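# Stack box, timber and holed block on arm3's desk

## Task

On the desk beside arm3, build a three-level stack. The long cardboard box goes at the bottom, the short square timber piece goes on it, and the wooden block with three small holes goes on top. Each item lies on one of its long faces and sits about centred over the item beneath it. No part of the three items may overhang the desk's edges. Everything else must stay upright where it is. The attempt fails if any item that began on a desktop ends up lying unsupported on the floor or on a shelf inside furniture the arms work at.

## Robot and tools

Robots: arm1, arm2 and arm3 are identical i2rt Big YAM arms. Each has six joints, a five-fingered right hand and a wrist camera. Fixed room cameras are room_a and room_b. Each foot (base_link) faces along its own +x. Foot poses in the scene frame: arm1 x=-0.327 y=+0.867 z=+0.821 quat_wxyz=(+0.954, +0.000, -0.002, +0.300); arm2 x=+0.160 y=+0.173 z=+0.945 quat_wxyz=(+0.958, +0.004, -0.002, +0.288); arm3 x=+0.187 y=-1.043 z=+0.831 quat_wxyz=(+0.035, +0.002, +0.000, -0.999). The hand reaches about 1.07 m from the joint1 axis. Loose objects may occasionally get a small push from outside.

Frames: there is one shared scene frame in metres. Its origin is on the floor and +z is up. The hand point sits 0.045 m in front of the palm. In the hand frame, +z runs along straight fingers, +y points out of the palm, and +x points across the palm away from the thumb. Straight fingers extend 0.06 to 0.07 m past the point, 0.06 m behind it along -y. With the thumb turned in front of the palm, the hand can wrap objects about 0.035 to 0.065 m thick. A wrist bracket on the little-finger side can strike things.

move: all arguments are optional. arm1, arm2 and arm3 each take that arm's own object; an arm left out gets nothing new. cameras is a list drawn from arm1_cam_wrist, arm2_cam_wrist, arm3_cam_wrist, room_a, room_b, all. Inside an arm's object:
- joints: absolute targets by name. joint1_rad -2.879 to 2.879 turns the arm about its foot, positive counter-clockwise from above. joint2_rad 0 to 3.141 is the shoulder. joint3_rad 0 to 3.019 is the elbow (0 folded). joint4_rad -1.692 to 1.57 pitches the hand, positive lifts the fingers. joint5_rad -1.57 to 1.57 swings the hand, positive to the arm's right. joint6_rad -2.094 to 2.094 rolls the hand, positive clockwise seen from behind. Hand keys are hand_little, hand_ring, hand_middle, hand_index, hand_thumb_bend and hand_thumb_turn, each -1 (closed; for thumb_turn, in front of the palm) to +1 (open/straight; beside the palm). hand_force_limit -1 to 1 maps to roughly 0 to 10 N at a fingertip (15 N for thumb motors). hand_speed -0.96 to 1 runs from near stopped up to full speed at +0.48. At the start, force limit is 0 and hand_speed is -0.8. For gentle grasps use -0.94 or slower.
- target: one absolute hand pose [x, y, z, qw, qx, qy, qz], in metres in the scene frame, in the same form as the printed hand line. The hand moves in a straight path from its hand_target. When target is used, joints may hold only hand keys.
- speed: top path speed, 0.002 to 0.5 m/s, default 0.25. Rotation is capped at twice that in rad/s. Not allowed without target.
- min_time_s: 0.1 to 8 s, the least duration for that arm's joint motions.
All hand paths in one call finish together, each path taking 0.5 to 10 s. Each control step clips the commanded pose to within 100 mm and 20 degrees of the measured hand. Expect centimetre-level misses and some overshoot of speed near full stretch. Paths do not avoid obstacles or other arms. A move with no action just reports all states and images. Unknown keys make a call invalid. Out-of-range values get it refused. A refusal, or a stop that begins during a call, cancels the remaining move, wait and finished_scene calls in that reply.

wait: seconds from 0 to 10, plus an optional cameras list. It commands nothing new.
zoom_image: camera plus region [x0, y0, x1, y1] in pixels, origin at the top-left, at most 504 by 504. It works only on the newest images.
show_instructions: no arguments; shows the reference page.
finished_scene: optional scene 1. This is final, and the stack must stay stable without help.

Reading results: the move line gives each commanded arm as done or its worst status, e.g. time_out. joint_status and hand_status use these words. off_target means it stopped short and may still be pushing. time_out means the arm now holds targets near where it stood. not_followed means a safety check withheld the targets ("joint command not followed" or "pose unreachable"). on_its_own lists motions the call did not command. Arms shown "as last shown" were not named in the call. hand_stopped_by has six words in the order little, ring, middle, index, thumb_bend, thumb_turn: moving, target, force, stalled or fault. The *_load_n values are in newtons; positive means pushed open. A drop to about 0 signals a lost grip. A finger motor only starts when its target changes by 0.002 or more. To squeeze harder, raise hand_force_limit and send a more-closed target. Joint torques follow joint order, include gravity, and wrap at ±28 N m for joints 3 and 4. Velocities marked "within noise" mean the arm is still. A MOTOR HOT line appears at 85 °C. At 100 °C the arm goes limp for 30 to 60 s, and keys it blocked read limit_stop_at_motor_heat; resend them.

Avoid: robots pressing hard on each other, including one hand gripping another's fingers; hard hits on fixed or heavy things; letting objects drop or fall far; releasing things while they move. Also avoid straining fingers with heavy or fast-swung loads, and long pushing or holding at full stretch, which heats motors. Arms keep pushing against contact, so send a joint its current reading to relieve pressure. Camera calibration (K, D, T_world_to_cam) is approximate. Room cameras may be off by a few degrees and millimetres; wrist camera poses follow from the joint readings.

Each tool is called after ">>>" in YAML: its name, and indented under it one key for each argument.

Reference images:

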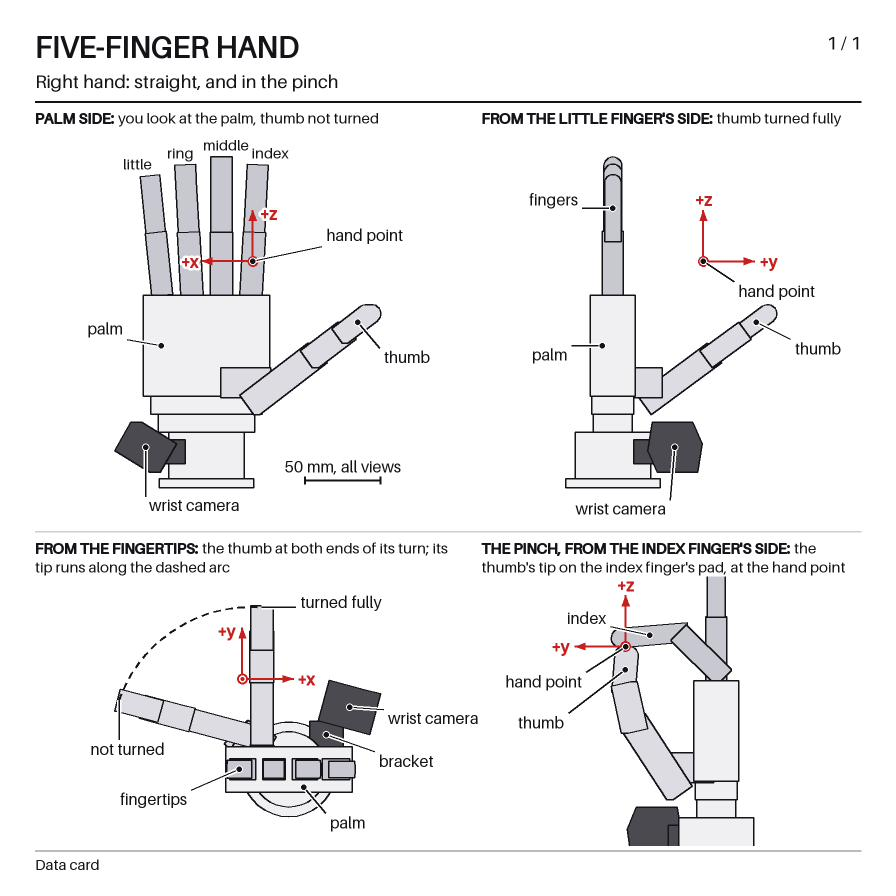

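## Session

>>> move:

Scene clock: 0.00 s.
Joint torques (N m): no reading
Heat: arm1: hottest joint3_rad 39 °C; arm2: hottest joint1_rad 35 °C; arm3: hottest joint2_rad 38 °C.
Joint velocities: within noise
arm1.joint_positions: joint1_rad=-0.148 joint2_rad=+0.622 joint3_rad=+1.439 joint4_rad=-1.608 joint5_rad=-0.117 joint6_rad=-1.145 hand_little=+1.000 hand_ring=+1.000 hand_middle=+1.000 hand_index=+1.000 hand_thumb_turn=+1.000 hand_thumb_bend=+1.000 hand_force_limit=+0.000 hand_speed=-0.800
arm1.joint_status: not commanded
arm1.hand_stopped_by: target,target,target,target,target,target
arm1.little_load_n: 0.5
arm1.ring_load_n: 0.0
arm1.middle_load_n: 0.0
arm1.index_load_n: 0.0
arm1.thumb_bend_load_n: 0.0
arm1.thumb_turn_load_n: 0.0
arm1.hand: x=-0.1692 y=+0.9233 z=+1.2761 quat_wxyz=(-0.213, +0.922, +0.038, +0.321) (m; scene frame)
arm1.hand_target: x=-0.1686 y=+0.9236 z=+1.2869 quat_wxyz=(-0.218, +0.916, +0.039, +0.333) (m; scene frame)
arm1.hand_status: not commanded
arm2.joint_positions: joint1_rad=-0.264 joint2_rad=+0.648 joint3_rad=+1.409 joint4_rad=-1.361 joint5_rad=+0.120 joint6_rad=-1.555 hand_little=+1.000 hand_ring=+1.000 hand_middle=+1.000 hand_index=+1.000 hand_thumb_turn=+1.000 hand_thumb_bend=+1.000 hand_force_limit=+0.000 hand_speed=-0.800
arm2.joint_status: not commanded
arm2.hand_stopped_by: target,target,target,target,target,target
arm2.little_load_n: 0.0
arm2.ring_load_n: 0.0
arm2.middle_load_n: 0.0
arm2.index_load_n: 0.0
arm2.thumb_bend_load_n: 0.0
arm2.thumb_turn_load_n: 0.0
arm2.hand: x=+0.4079 y=+0.1634 z=+1.4489 quat_wxyz=(-0.029, +0.876, +0.104, +0.469) (m; scene frame)
arm2.hand_target: x=+0.4069 y=+0.1629 z=+1.4604 quat_wxyz=(-0.032, +0.870, +0.103, +0.481) (m; scene frame)
arm2.hand_status: not commanded
arm3.joint_positions: joint1_rad=+0.615 joint2_rad=+0.638 joint3_rad=+1.332 joint4_rad=-1.377 joint5_rad=-0.259 joint6_rad=-1.047 hand_little=+1.000 hand_ring=+1.000 hand_middle=+1.000 hand_index=+1.000 hand_thumb_turn=+1.000 hand_thumb_bend=+1.000 hand_force_limit=+0.000 hand_speed=-0.800
arm3.joint_status: not commanded
arm3.hand_stopped_by: target,target,target,target,target,target
arm3.little_load_n: 0.0
arm3.ring_load_n: 0.0
arm3.middle_load_n: 0.0
arm3.index_load_n: 0.0
arm3.thumb_bend_load_n: 0.0
arm3.thumb_turn_load_n: 0.0
arm3.hand: x=+0.0189 y=-1.1967 z=+1.2705 quat_wxyz=(+0.282, +0.127, -0.888, +0.339) (m; scene frame)
arm3.hand_target: x=+0.0185 y=-1.1971 z=+1.2818 quat_wxyz=(+0.293, +0.128, -0.882, +0.345) (m; scene frame)
arm3.hand_status: not commanded
pictures: arm1_cam_wrist, arm2_cam_wrist, arm3_cam_wrist, room_a, room_b

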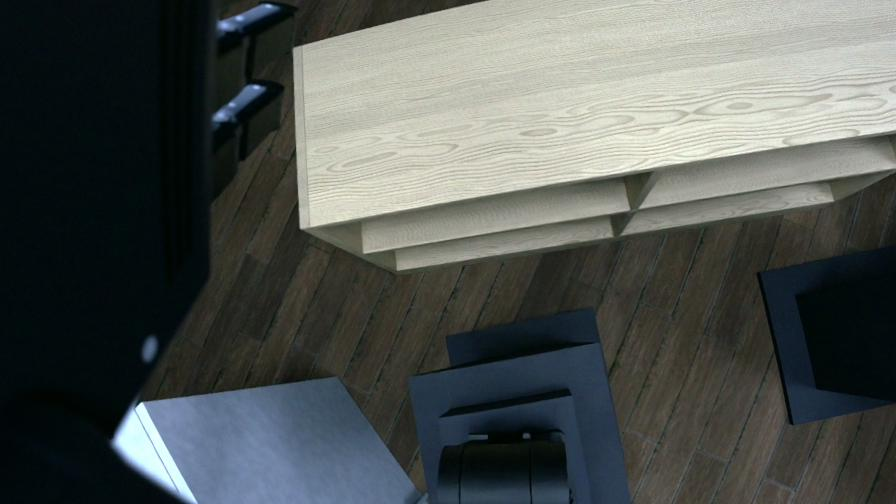

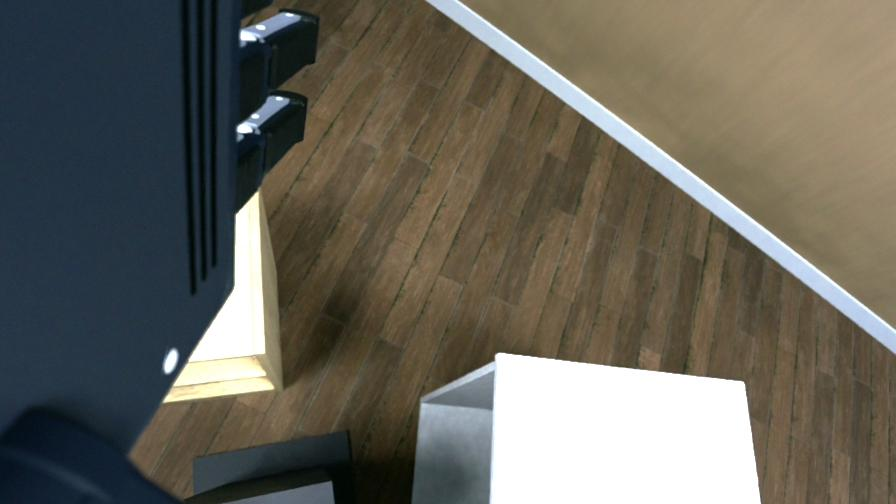

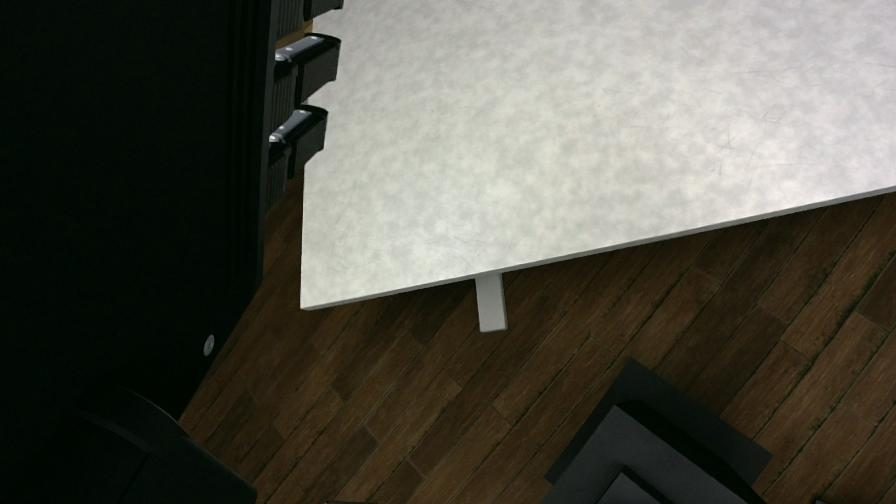

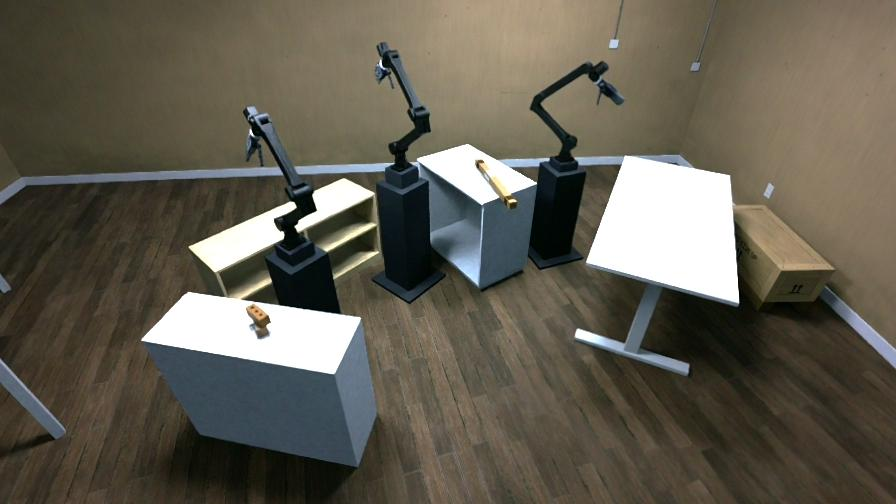

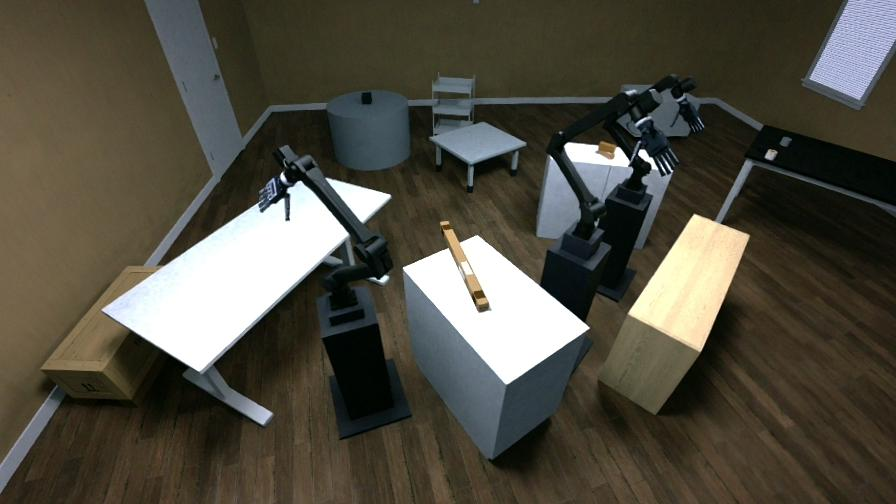

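>>> zoom_image:
  camera: "room_a"
  region: [130, 280, 390, 400]

>>> zoom_image:
  camera: "room_a"
  region: [400, 130, 560, 230]

>>> zoom_image:
  camera: "room_b"
  region: [390, 210, 600, 340]

>>> zoom_image:
  camera: "room_b"
  region: [530, 80, 730, 220]

Scaled by 1.938.

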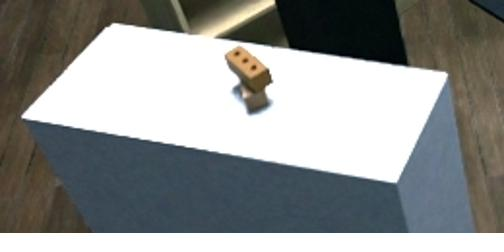

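Scaled by 3.150.

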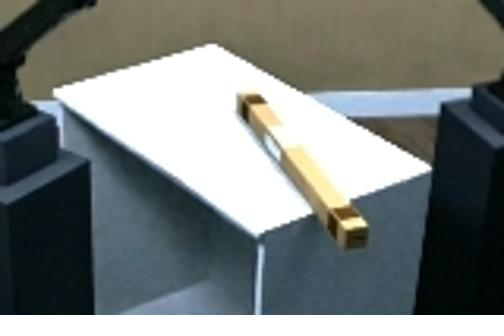

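Scaled by 2.400.

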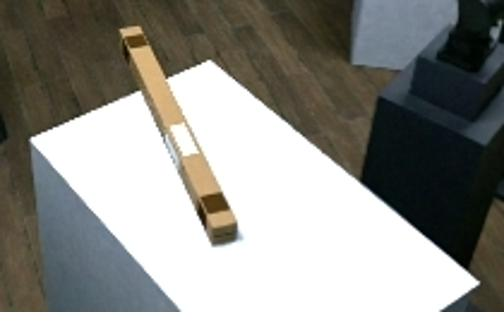

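Scaled by 2.520.

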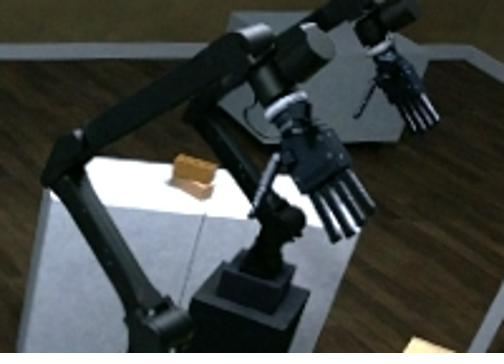

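>>> move:
  arm1: {"joints": {"joint1_rad": 2.24, "joint5_rad": 0.0, "joint6_rad": 0.0, "hand_thumb_turn": -1.0}, "min_time_s": 3.5}
  arm2: {"joints": {"joint1_rad": 0.71, "joint5_rad": 0.0, "joint6_rad": 0.0, "hand_thumb_turn": -1.0}, "min_time_s": 3.5}
  arm3: {"joints": {"joint1_rad": -1.41, "joint5_rad": 0.0, "joint6_rad": 0.0, "hand_thumb_turn": -1.0}, "min_time_s": 3.5}
  cameras: ["all"]

Scene clock: 284.37 s.
Joint torques (N m): arm1=[0.97 1.79 8.75 1.32 0.11 0.18] | arm2=[1.08 0.32 9.07 2.03 -0.11 0.03] | arm3=[-0.21 1.96 9.14 1.99 0.04 0.09]
Heat: arm1: hottest joint3_rad 45 °C; arm2: hottest joint3_rad 38 °C; arm3: hottest joint3_rad 38 °C.
move: arm1 done; arm2 done; arm3 done
Joint velocities: within noise
arm1.joint_positions: joint1_rad=+2.227 joint2_rad=+0.622 joint3_rad=+1.439 joint4_rad=-1.608 joint5_rad=-0.003 joint6_rad=-0.014 hand_little=+1.000 hand_ring=+1.000 hand_middle=+1.000 hand_index=+1.000 hand_thumb_turn=-1.000 hand_thumb_bend=+1.000 hand_force_limit=+0.000 hand_speed=-0.800
arm1.joint_status: all done
arm1.hand_stopped_by: target,target,target,target,target,target
arm1.little_load_n: 0.0
arm1.ring_load_n: 0.0
arm1.middle_load_n: 0.0
arm1.index_load_n: 0.0
arm1.thumb_bend_load_n: 0.0
arm1.thumb_turn_load_n: 0.0
arm1.hand: x=-0.4911 y=+0.8856 z=+1.2720 quat_wxyz=(-0.307, +0.742, +0.553, -0.221) (m; scene frame)
arm1.hand_target: x=-0.4926 y=+0.8835 z=+1.2828 quat_wxyz=(-0.315, +0.738, +0.549, -0.233) (m; scene frame)
arm1.hand_status: not commanded
arm2.joint_positions: joint1_rad=+0.702 joint2_rad=+0.648 joint3_rad=+1.409 joint4_rad=-1.361 joint5_rad=+0.002 joint6_rad=-0.013 hand_little=+1.000 hand_ring=+1.000 hand_middle=+1.000 hand_index=+1.000 hand_thumb_turn=-1.000 hand_thumb_bend=+1.000 hand_force_limit=+0.000 hand_speed=-0.800
arm2.joint_status: all done
arm2.hand_stopped_by: target,target,target,target,target,target
arm2.little_load_n: 0.0
arm2.ring_load_n: 0.0
arm2.middle_load_n: 0.0
arm2.index_load_n: 0.0
arm2.thumb_bend_load_n: 0.0
arm2.thumb_turn_load_n: 0.0
arm2.hand: x=+0.1947 y=+0.3926 z=+1.4219 quat_wxyz=(-0.465, +0.874, -0.120, +0.070) (m; scene frame)
arm2.hand_target: x=+0.1917 y=+0.3930 z=+1.4336 quat_wxyz=(-0.478, +0.867, -0.121, +0.066) (m; scene frame)
arm2.hand_status: not commanded
arm3.joint_positions: joint1_rad=-1.396 joint2_rad=+0.638 joint3_rad=+1.332 joint4_rad=-1.377 joint5_rad=-0.001 joint6_rad=-0.011 hand_little=+1.000 hand_ring=+1.000 hand_middle=+1.000 hand_index=+1.000 hand_thumb_turn=-1.000 hand_thumb_bend=+1.000 hand_force_limit=+0.000 hand_speed=-0.800
arm3.joint_status: all done
arm3.hand_stopped_by: target,target,target,target,target,target
arm3.little_load_n: 0.0
arm3.ring_load_n: 0.0
arm3.middle_load_n: -0.5
arm3.index_load_n: 0.0
arm3.thumb_bend_load_n: 0.0
arm3.thumb_turn_load_n: 0.0
arm3.hand: x=+0.1023 y=-0.8351 z=+1.2696 quat_wxyz=(+0.426, -0.896, -0.116, +0.049) (m; scene frame)
arm3.hand_target: x=+0.1045 y=-0.8333 z=+1.2811 quat_wxyz=(+0.439, -0.891, -0.105, +0.049) (m; scene frame)
arm3.hand_status: not commanded
pictures: arm1_cam_wrist, arm2_cam_wrist, arm3_cam_wrist, room_a, room_b
camera_calibration:
arm1_cam_wrist: T_world_to_cam=[[0.74477, 0.0566057, -0.664917, 1.16298], [0.277889, -0.932202, 0.231901, 0.662045], [-0.606709, -0.357486, -0.710005, 1.03306], [0, 0, 0, 1]] pos_world=[-0.423357, 0.920633, 1.35323]
arm2_cam_wrist: T_world_to_cam=[[0.0912451, -0.56623, -0.819181, 1.37674], [-0.947132, -0.303437, 0.104243, 0.15493], [-0.307596, 0.766361, -0.563982, 0.671851], [0, 0, 0, 1]] pos_world=[0.227777, 0.311681, 1.49056]
arm3_cam_wrist: T_world_to_cam=[[0.398594, -0.498554, -0.769784, 0.52783], [-0.65431, -0.742731, 0.142232, -0.734876], [-0.642652, 0.446984, -0.622256, 1.3464], [0, 0, 0, 1]] pos_world=[0.174039, -0.884482, 1.34864]

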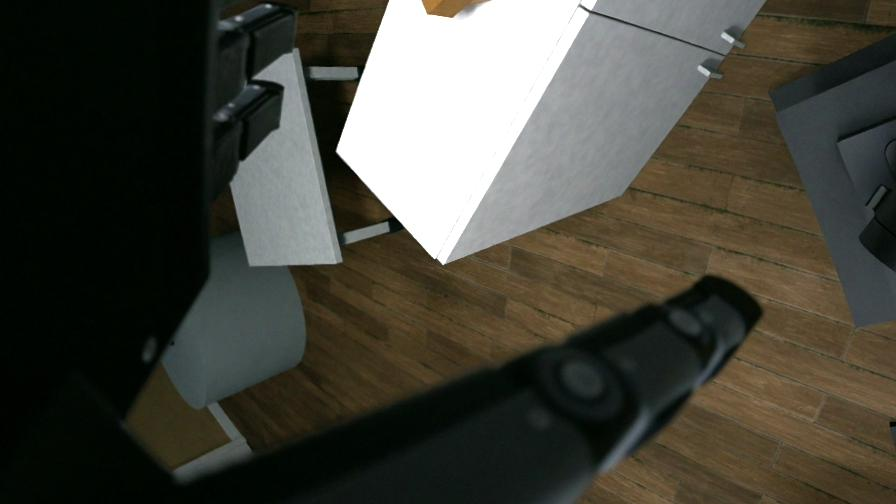

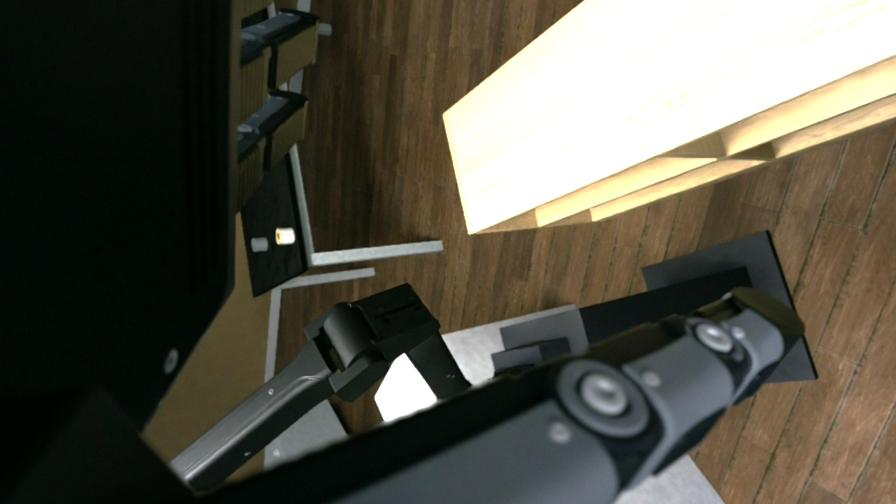

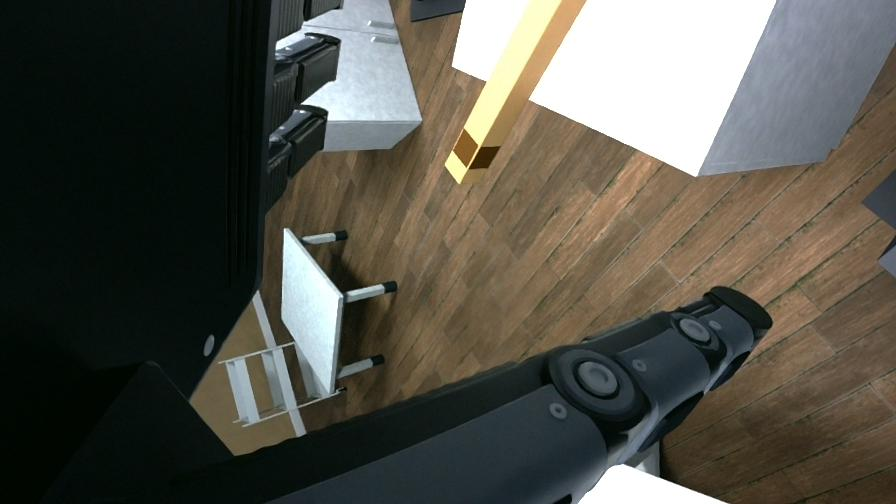

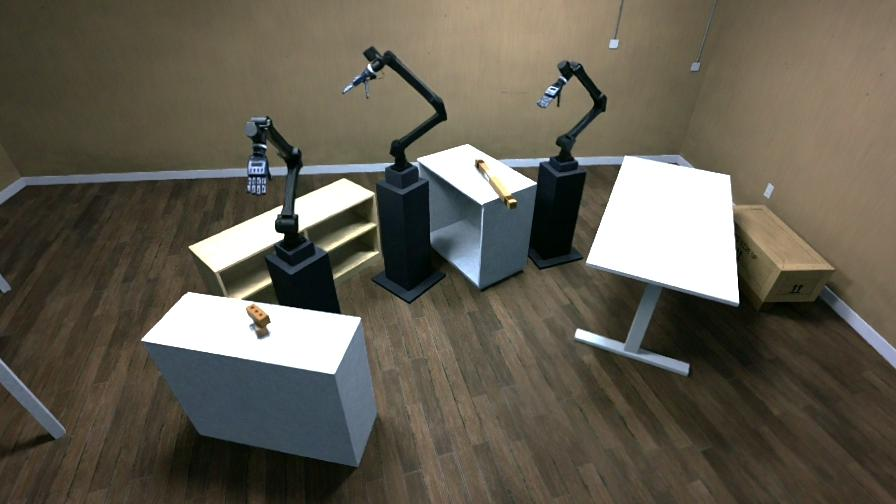

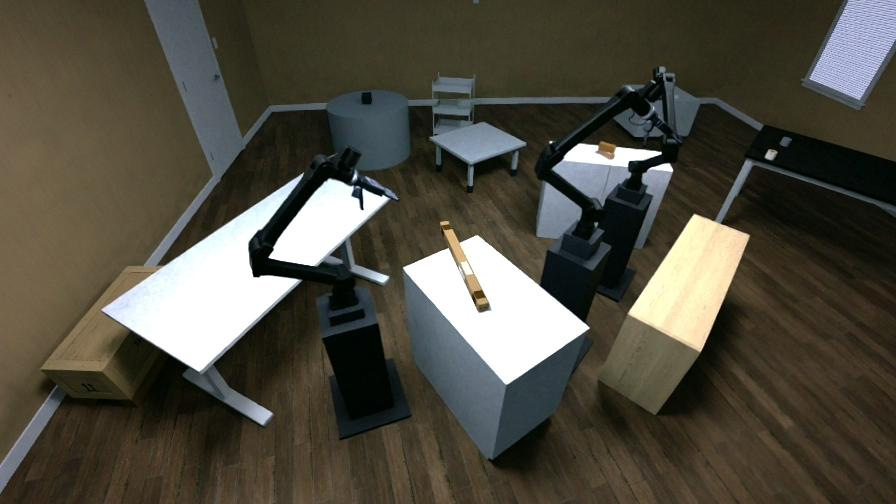

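>>> move:
  arm1: {"target": [-0.725, 1.09, 0.98, 0.2183, -0.8146, -0.5190, 0.1391], "speed": 0.3}
  arm3: {"target": [0.20, -0.56, 1.05, 0.2588, -0.9659, 0.0, 0.0], "speed": 0.3}
  cameras: ["arm1_cam_wrist", "arm3_cam_wrist"]

Scene clock: 300.20 s.
Joint torques (N m): arm1=[-1.08 -10.46 12.79 1.17 0.07 -0.02] | arm2=[1.08 0.32 9.07 2.04 -0.1 0.03] | arm3=[-0.26 -7.77 12.88 1.76 0.02 0.05]
Heat: arm1: hottest joint3_rad 45 °C; arm2: hottest joint3_rad 38 °C; arm3: hottest joint3_rad 38 °C.
move: arm1 off_target; arm3 off_target
Joint velocities: within noise
arm1.joint_positions: joint1_rad=+1.950 joint2_rad=+1.351 joint3_rad=+1.054 joint4_rad=-0.822 joint5_rad=-0.085 joint6_rad=-0.133 hand_little=+1.000 hand_ring=+1.000 hand_middle=+1.000 hand_index=+1.000 hand_thumb_turn=-1.000 hand_thumb_bend=+1.000 hand_force_limit=+0.000 hand_speed=-0.800
arm1.joint_status: not commanded
arm1.hand_stopped_by: target,target,target,target,target,target
arm1.little_load_n: 0.0
arm1.ring_load_n: 0.0
arm1.middle_load_n: 0.0
arm1.index_load_n: 0.0
arm1.thumb_bend_load_n: 0.0
arm1.thumb_turn_load_n: 0.0
arm1.hand: x=-0.7071 y=+1.0709 z=+0.9563 quat_wxyz=(-0.186, +0.820, +0.526, -0.128) (m; scene frame)
arm1.hand_target: x=-0.7236 y=+1.0892 z=+0.9807 quat_wxyz=(-0.219, +0.815, +0.519, -0.139) (m; scene frame)
arm1.hand_status: off_target (0.035 m and 4.0 deg from the pose sent, 0.426 m and 16.7 deg at the start)
arm2: as last shown
arm3.joint_positions: joint1_rad=-1.731 joint2_rad=+1.394 joint3_rad=+1.250 joint4_rad=-0.977 joint5_rad=-0.057 joint6_rad=-0.093 hand_little=+1.000 hand_ring=+1.000 hand_middle=+1.000 hand_index=+1.000 hand_thumb_turn=-1.000 hand_thumb_bend=+1.000 hand_force_limit=+0.000 hand_speed=-0.800
arm3.joint_status: not commanded
arm3.hand_stopped_by: target,target,target,target,target,target
arm3.little_load_n: 0.0
arm3.ring_load_n: 0.0
arm3.middle_load_n: 0.0
arm3.index_load_n: 0.0
arm3.thumb_bend_load_n: 0.0
arm3.thumb_turn_load_n: 0.0
arm3.hand: x=+0.1918 y=-0.5821 z=+1.0242 quat_wxyz=(+0.224, -0.974, -0.009, +0.005) (m; scene frame)
arm3.hand_target: x=+0.1999 y=-0.5617 z=+1.0505 quat_wxyz=(+0.259, -0.966, +0.000, +0.000) (m; scene frame)
arm3.hand_status: off_target (0.035 m and 4.2 deg from the pose sent, 0.365 m and 25.4 deg at the start)
pictures: arm1_cam_wrist, arm3_cam_wrist
camera_calibration:
arm1_cam_wrist: T_world_to_cam=[[0.899416, -0.127242, -0.418163, 1.17369], [0.061359, -0.910461, 0.409017, 0.622251], [-0.432765, -0.393535, -0.811076, 1.00231], [0, 0, 0, 1]] pos_world=[-0.660055, 1.11032, 1.04923]
arm3_cam_wrist: T_world_to_cam=[[0.266015, -0.84839, -0.457679, -0.0684769], [-0.806671, -0.45585, 0.376142, -0.496772], [-0.527748, 0.269137, -0.805635, 1.2004], [0, 0, 0, 1]] pos_world=[0.250991, -0.607619, 1.1226]

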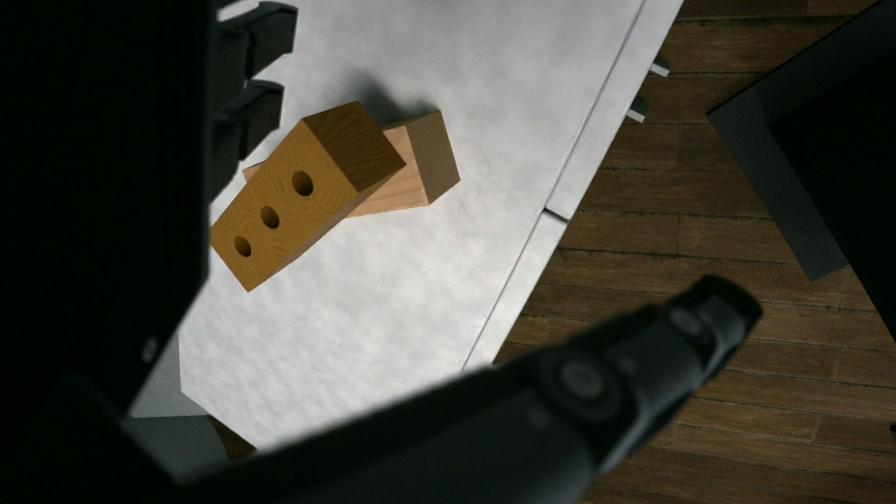

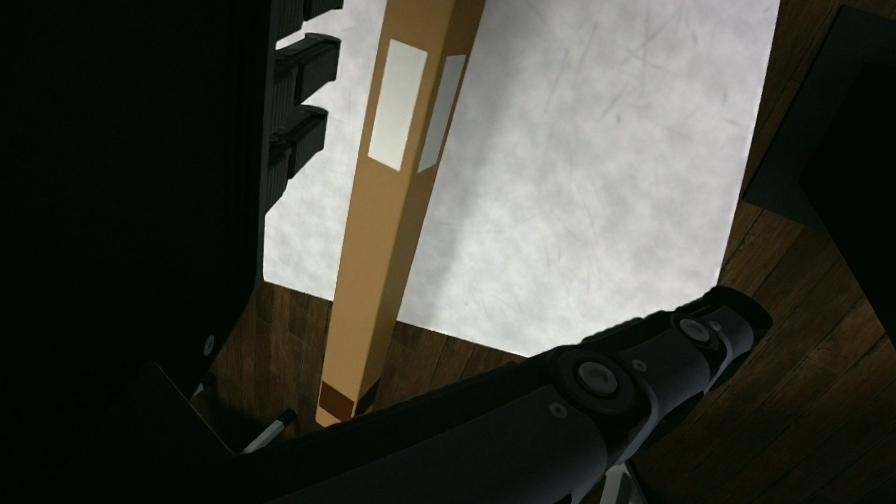

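>>> zoom_image:
  camera: "arm1_cam_wrist"
  region: [180, 60, 500, 310]

Scaled by 1.575.

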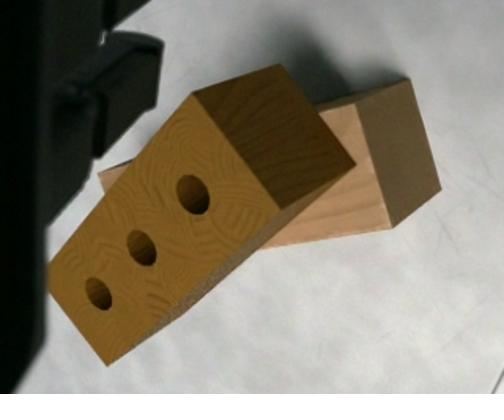

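>>> move:
  arm1: {"target": [-0.806, 1.078, 1.02, 0.2183, -0.8146, -0.5190, 0.1391], "speed": 0.3}
  arm3: {"target": [0.36, -0.56, 1.08, 0.2588, -0.9659, 0.0, 0.0], "speed": 0.3}
  cameras: ["arm1_cam_wrist", "arm3_cam_wrist"]

Scene clock: 330.87 s.
Joint torques (N m): arm1=[0.62 -11.63 13.34 0.44 0.11 0.19] | arm2=[1.08 0.32 9.07 2.04 -0.11 0.03] | arm3=[0.5 -8.35 13.14 0.84 -0.3 -0.14]
Heat: arm1: hottest joint3_rad 51 °C; arm2: hottest joint3_rad 38 °C; arm3: hottest joint3_rad 41 °C.
move: arm1 off_target; arm3 off_target
Joint velocities: within noise
arm1.joint_positions: joint1_rad=+2.043 joint2_rad=+1.482 joint3_rad=+1.305 joint4_rad=-0.904 joint5_rad=-0.029 joint6_rad=-0.051 hand_little=+1.000 hand_ring=+1.000 hand_middle=+1.000 hand_index=+1.000 hand_thumb_turn=-1.000 hand_thumb_bend=+1.000 hand_force_limit=+0.000 hand_speed=-0.800
arm1.joint_status: not commanded
arm1.hand_stopped_by: target,target,target,target,target,target
arm1.little_load_n: 0.0
arm1.ring_load_n: 0.0
arm1.middle_load_n: 0.0
arm1.index_load_n: 0.0
arm1.thumb_bend_load_n: 0.0
arm1.thumb_turn_load_n: 0.0
arm1.hand: x=-0.7874 y=+1.0741 z=+1.0013 quat_wxyz=(-0.204, +0.817, +0.524, -0.129) (m; scene frame)
arm1.hand_target: x=-0.8050 y=+1.0776 z=+1.0202 quat_wxyz=(-0.219, +0.815, +0.519, -0.140) (m; scene frame)
arm1.hand_status: off_target (0.027 m and 2.1 deg from the pose sent, 0.118 m and 4.0 deg at the start)
arm2: as last shown
arm2.middle_load_n: -0.5
arm3.joint_positions: joint1_rad=-2.074 joint2_rad=+1.501 joint3_rad=+1.452 joint4_rad=-1.078 joint5_rad=-0.215 joint6_rad=-0.372 hand_little=+1.000 hand_ring=+1.000 hand_middle=+1.000 hand_index=+1.000 hand_thumb_turn=-1.000 hand_thumb_bend=+1.000 hand_force_limit=+0.000 hand_speed=-0.800
arm3.joint_status: not commanded
arm3.hand_stopped_by: target,target,target,target,target,target
arm3.little_load_n: 0.0
arm3.ring_load_n: 0.0
arm3.middle_load_n: 0.0
arm3.index_load_n: 0.0
arm3.thumb_bend_load_n: 0.0
arm3.thumb_turn_load_n: 0.0
arm3.hand: x=+0.3510 y=-0.5723 z=+1.0598 quat_wxyz=(+0.242, -0.970, +0.006, +0.009) (m; scene frame)
arm3.hand_target: x=+0.3596 y=-0.5609 z=+1.0800 quat_wxyz=(+0.259, -0.966, +0.000, +0.000) (m; scene frame)
arm3.hand_status: off_target (0.025 m and 2.4 deg from the pose sent, 0.179 m and 4.2 deg at the start)
pictures: arm1_cam_wrist, arm3_cam_wrist
camera_calibration:
arm1_cam_wrist: T_world_to_cam=[[0.889302, -0.119478, -0.441437, 1.2722], [0.0656186, -0.921945, 0.381723, 0.654789], [-0.452588, -0.368434, -0.812047, 0.963714], [0, 0, 0, 1]] pos_world=[-0.738172, 1.11074, 1.09423]
arm3_cam_wrist: T_world_to_cam=[[0.237005, -0.838496, -0.490665, -0.0354052], [-0.813516, -0.447368, 0.371555, -0.365126], [-0.531055, 0.311104, -0.788159, 1.31713], [0, 0, 0, 1]] pos_world=[0.410822, -0.602795, 1.1564]

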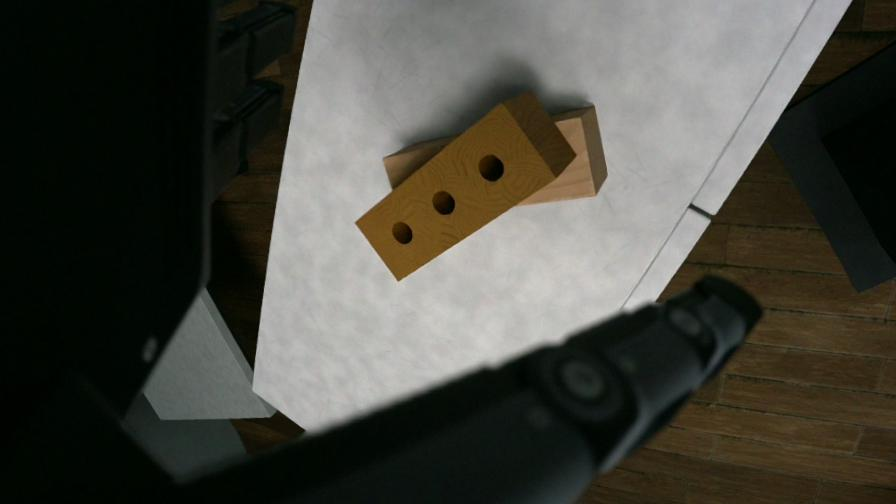

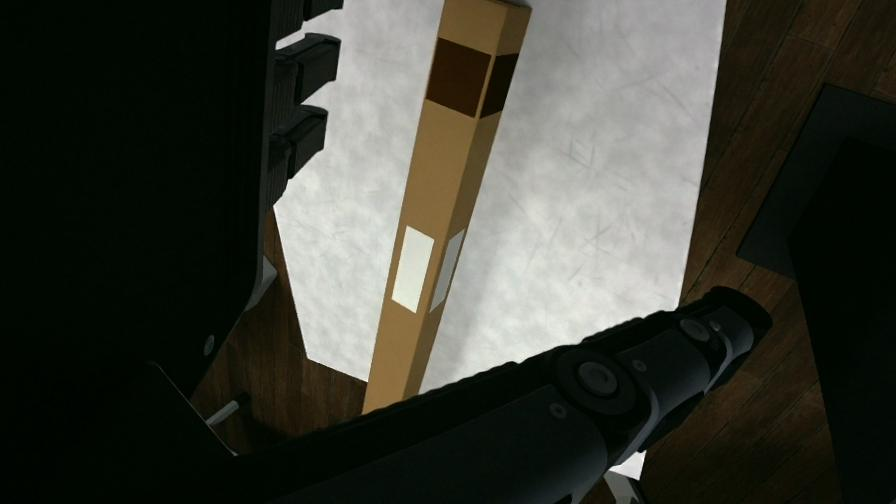

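>>> zoom_image:
  camera: "arm1_cam_wrist"
  region: [340, 70, 640, 300]

>>> zoom_image:
  camera: "arm3_cam_wrist"
  region: [340, 0, 580, 420]

Scaled by 1.680.

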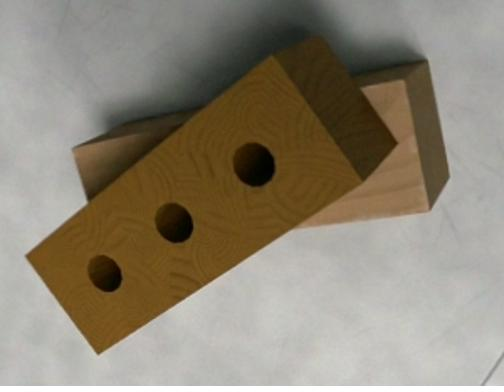

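Scaled by 1.200.

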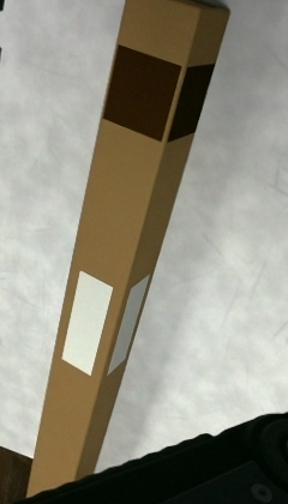

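>>> move:
  arm1: {"target": [-0.890, 1.034, 0.965, 0.4794, -0.8304, -0.2459, 0.1420], "speed": 0.2, "joints": {"hand_index": 0.6, "hand_middle": 0.6}}
  arm3: {"target": [0.068, -0.427, 0.93, 0.5, -0.8660, 0.0, 0.0], "speed": 0.25, "joints": {"hand_index": 0.6, "hand_middle": 0.6}}
  cameras: ["arm1_cam_wrist", "arm3_cam_wrist"]

Scene clock: 507.70 s.
Joint torques (N m): arm1=[0.79 -11.75 8.91 1.66 0.53 0.18] | arm2=[1.08 0.38 9.09 2.04 -0.11 0.03] | arm3=[1.73 -9.05 7.9 2.66 0.15 0.11]
Heat: arm1: hottest joint3_rad 56 °C; arm2: hottest joint3_rad 39 °C; arm3: hottest joint3_rad 47 °C.
move: arm1 off_target; arm3 done
Joint velocities: within noise
arm1.joint_positions: joint1_rad=+2.375 joint2_rad=+1.502 joint3_rad=+1.045 joint4_rad=-0.276 joint5_rad=+0.701 joint6_rad=+0.503 hand_little=+1.000 hand_ring=+1.000 hand_middle=+0.600 hand_index=+0.600 hand_thumb_turn=-1.000 hand_thumb_bend=+1.000 hand_force_limit=+0.000 hand_speed=-0.800
arm1.joint_status: all done
arm1.hand_stopped_by: target,target,target,target,target,target
arm1.little_load_n: 0.0
arm1.ring_load_n: 0.0
arm1.middle_load_n: 0.0
arm1.index_load_n: 0.0
arm1.thumb_bend_load_n: 0.0
arm1.thumb_turn_load_n: 0.0
arm1.hand: x=-0.8806 y=+1.0386 z=+0.9623 quat_wxyz=(-0.477, +0.832, +0.253, -0.130) (m; scene frame)
arm1.hand_target: x=-0.8898 y=+1.0338 z=+0.9652 quat_wxyz=(-0.479, +0.830, +0.246, -0.142) (m; scene frame)
arm1.hand_status: off_target (0.011 m and 1.6 deg from the pose sent, 0.116 m and 45.2 deg at the start)
arm2: as last shown
arm2.middle_load_n: 0.0
arm3.joint_positions: joint1_rad=-1.469 joint2_rad=+1.614 joint3_rad=+1.010 joint4_rad=+0.060 joint5_rad=+0.152 joint6_rad=+0.084 hand_little=+1.000 hand_ring=+1.000 hand_middle=+0.600 hand_index=+0.600 hand_thumb_turn=-1.000 hand_thumb_bend=+1.000 hand_force_limit=+0.000 hand_speed=-0.800
arm3.joint_status: all done
arm3.hand_stopped_by: target,target,target,target,target,target
arm3.little_load_n: 0.0
arm3.ring_load_n: 0.0
arm3.middle_load_n: 0.0
arm3.index_load_n: 0.0
arm3.thumb_bend_load_n: 0.0
arm3.thumb_turn_load_n: 0.0
arm3.hand: x=+0.0742 y=-0.4303 z=+0.9295 quat_wxyz=(+0.494, -0.870, -0.002, -0.005) (m; scene frame)
arm3.hand_target: x=+0.0680 y=-0.4272 z=+0.9299 quat_wxyz=(+0.500, -0.866, +0.000, +0.000) (m; scene frame)
arm3.hand_status: done (0.007 m and 1.1 deg from the pose sent, 0.344 m and 32.1 deg at the start)
pictures: arm1_cam_wrist, arm3_cam_wrist
camera_calibration:
arm1_cam_wrist: T_world_to_cam=[[0.510992, -0.269131, -0.816367, 1.51669], [-0.365374, -0.927661, 0.0771208, 0.562587], [-0.778067, 0.258871, -0.572361, -0.29206], [0, 0, 0, 1]] pos_world=[-0.796707, 1.00568, 1.02763]
arm3_cam_wrist: T_world_to_cam=[[0.261311, -0.464088, -0.846368, 0.575215], [-0.818732, -0.570999, 0.0603169, -0.241956], [-0.511268, 0.677187, -0.529172, 0.938425], [0, 0, 0, 1]] pos_world=[0.13138, -0.506696, 0.998026]

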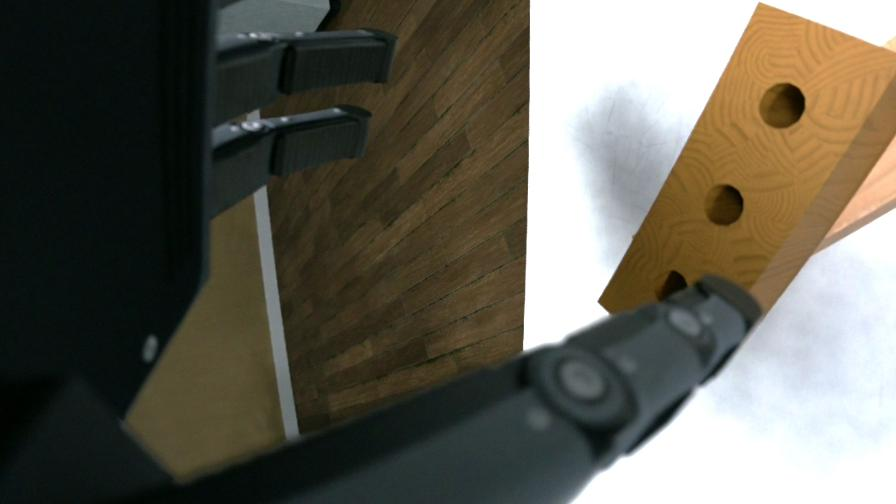

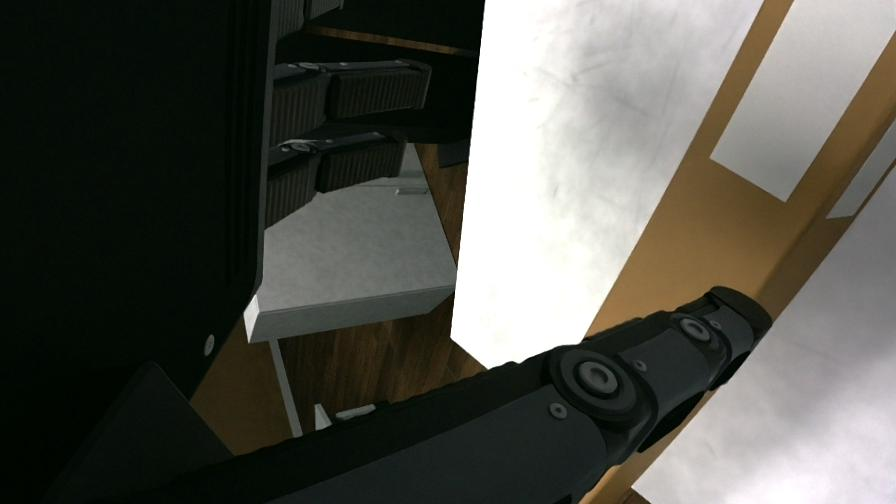

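>>> move:
  arm1: {"target": [-0.8816, 1.0228, 0.872, 0.4794, -0.8304, -0.2459, 0.1420], "speed": 0.1}
  arm3: {"target": [0.065, -0.439, 0.825, 0.5, -0.8660, 0.0, 0.0], "speed": 0.1}
  cameras: ["arm1_cam_wrist", "arm3_cam_wrist", "room_a", "room_b"]

Scene clock: 524.73 s.
Joint torques (N m): arm1=[1.03 -12.16 7.53 1.65 0.54 0.19] | arm2=[1.08 0.26 9.09 2.06 -0.1 0.03] | arm3=[2.37 -9.76 6.17 2.65 0.15 0.1]
Heat: arm1: hottest joint3_rad 52 °C; arm2: hottest joint3_rad 39 °C; arm3: hottest joint3_rad 43 °C.
move: arm1 off_target; arm3 done
Joint velocities: within noise
arm1.joint_positions: joint1_rad=+2.394 joint2_rad=+1.627 joint3_rad=+0.907 joint4_rad=-0.024 joint5_rad=+0.718 joint6_rad=+0.523 hand_little=+1.000 hand_ring=+1.000 hand_middle=+0.600 hand_index=+0.600 hand_thumb_turn=-1.000 hand_thumb_bend=+1.000 hand_force_limit=+0.000 hand_speed=-0.800
arm1.joint_status: not commanded
arm1.hand_stopped_by: target,target,target,target,target,target
arm1.little_load_n: 0.0
arm1.ring_load_n: 0.0
arm1.middle_load_n: 0.0
arm1.index_load_n: 0.0
arm1.thumb_bend_load_n: 0.0
arm1.thumb_turn_load_n: 0.0
arm1.hand: x=-0.8728 y=+1.0296 z=+0.8705 quat_wxyz=(-0.477, +0.832, +0.251, -0.130) (m; scene frame)
arm1.hand_target: x=-0.8813 y=+1.0227 z=+0.8721 quat_wxyz=(-0.479, +0.830, +0.246, -0.142) (m; scene frame)
arm1.hand_status: off_target (0.011 m and 1.5 deg from the pose sent, 0.092 m and 1.6 deg at the start)
arm2: as last shown
arm3.joint_positions: joint1_rad=-1.464 joint2_rad=+1.800 joint3_rad=+0.898 joint4_rad=+0.358 joint5_rad=+0.162 joint6_rad=+0.090 hand_little=+1.000 hand_ring=+1.000 hand_middle=+0.600 hand_index=+0.600 hand_thumb_turn=-1.000 hand_thumb_bend=+1.000 hand_force_limit=+0.000 hand_speed=-0.800
arm3.joint_status: not commanded
arm3.hand_stopped_by: target,target,target,target,target,target
arm3.little_load_n: 0.0
arm3.ring_load_n: 0.0
arm3.middle_load_n: 0.0
arm3.index_load_n: 0.0
arm3.thumb_bend_load_n: 0.0
arm3.thumb_turn_load_n: 0.0
arm3.hand: x=+0.0749 y=-0.4399 z=+0.8247 quat_wxyz=(+0.494, -0.869, +0.001, -0.007) (m; scene frame)
arm3.hand_target: x=+0.0649 y=-0.4391 z=+0.8252 quat_wxyz=(+0.500, -0.866, +0.000, +0.000) (m; scene frame)
arm3.hand_status: done (0.010 m and 1.1 deg from the pose sent, 0.105 m and 1.0 deg at the start)
pictures: arm1_cam_wrist, arm3_cam_wrist, room_a, room_b
camera_calibration:
arm1_cam_wrist: T_world_to_cam=[[0.508494, -0.270687, -0.817412, 1.43556], [-0.368726, -0.926312, 0.0773731, 0.559538], [-0.778123, 0.262057, -0.570834, -0.340758], [0, 0, 0, 1]] pos_world=[-0.788807, 0.996191, 0.935631]
arm3_cam_wrist: T_world_to_cam=[[0.258091, -0.465042, -0.846832, 0.482117], [-0.822525, -0.565565, 0.0599, -0.237565], [-0.506795, 0.681081, -0.528476, 0.890719], [0, 0, 0, 1]] pos_world=[0.131579, -0.516805, 0.893226]

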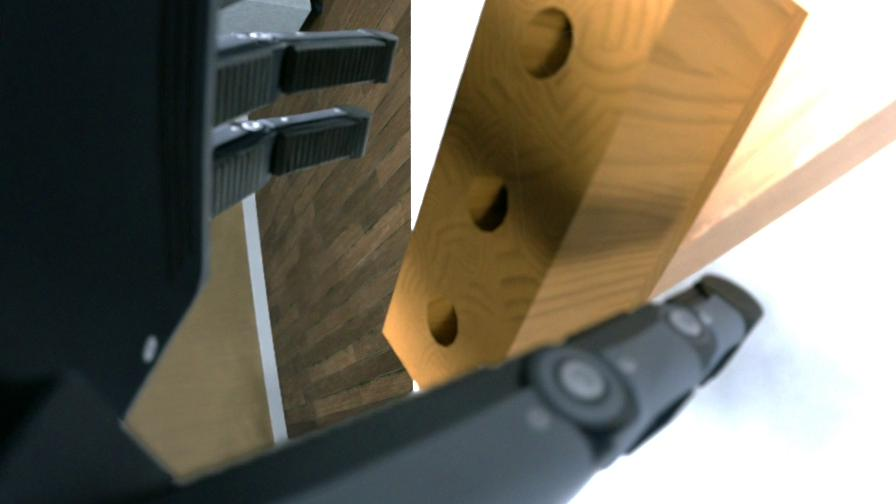

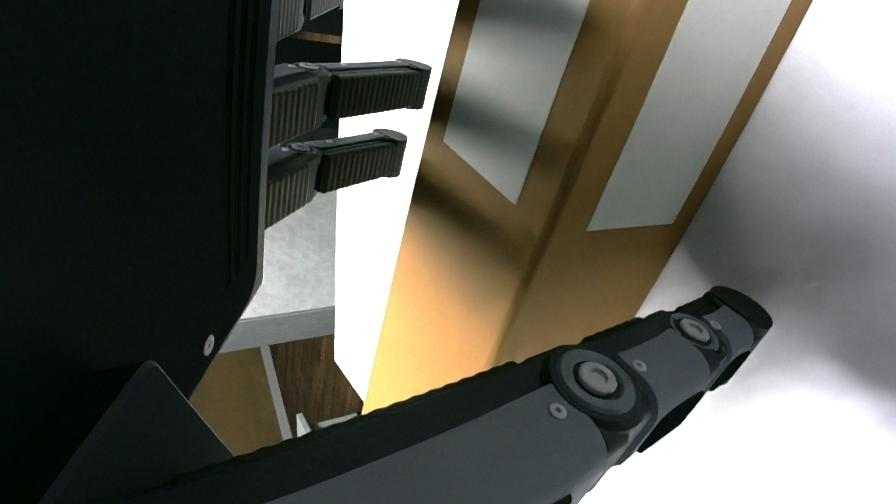

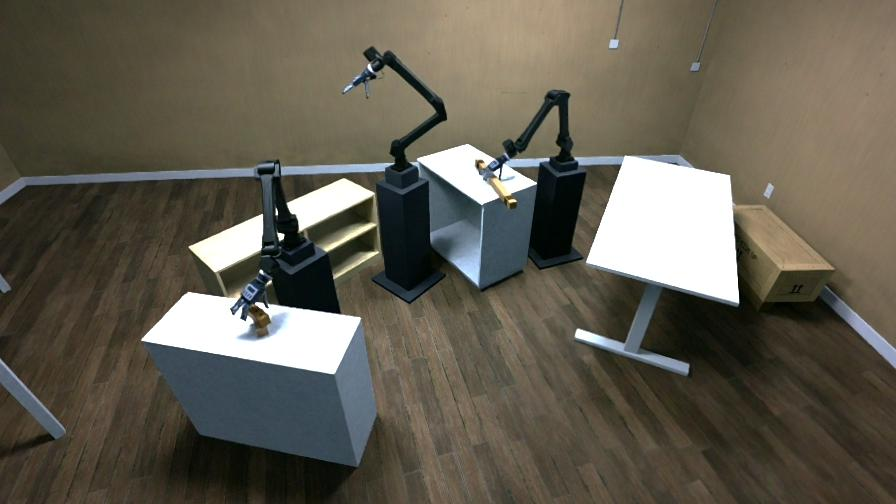

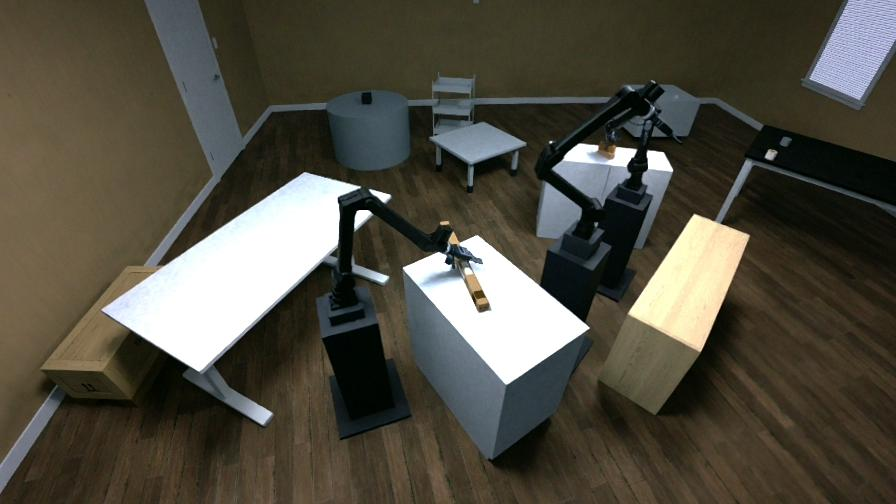

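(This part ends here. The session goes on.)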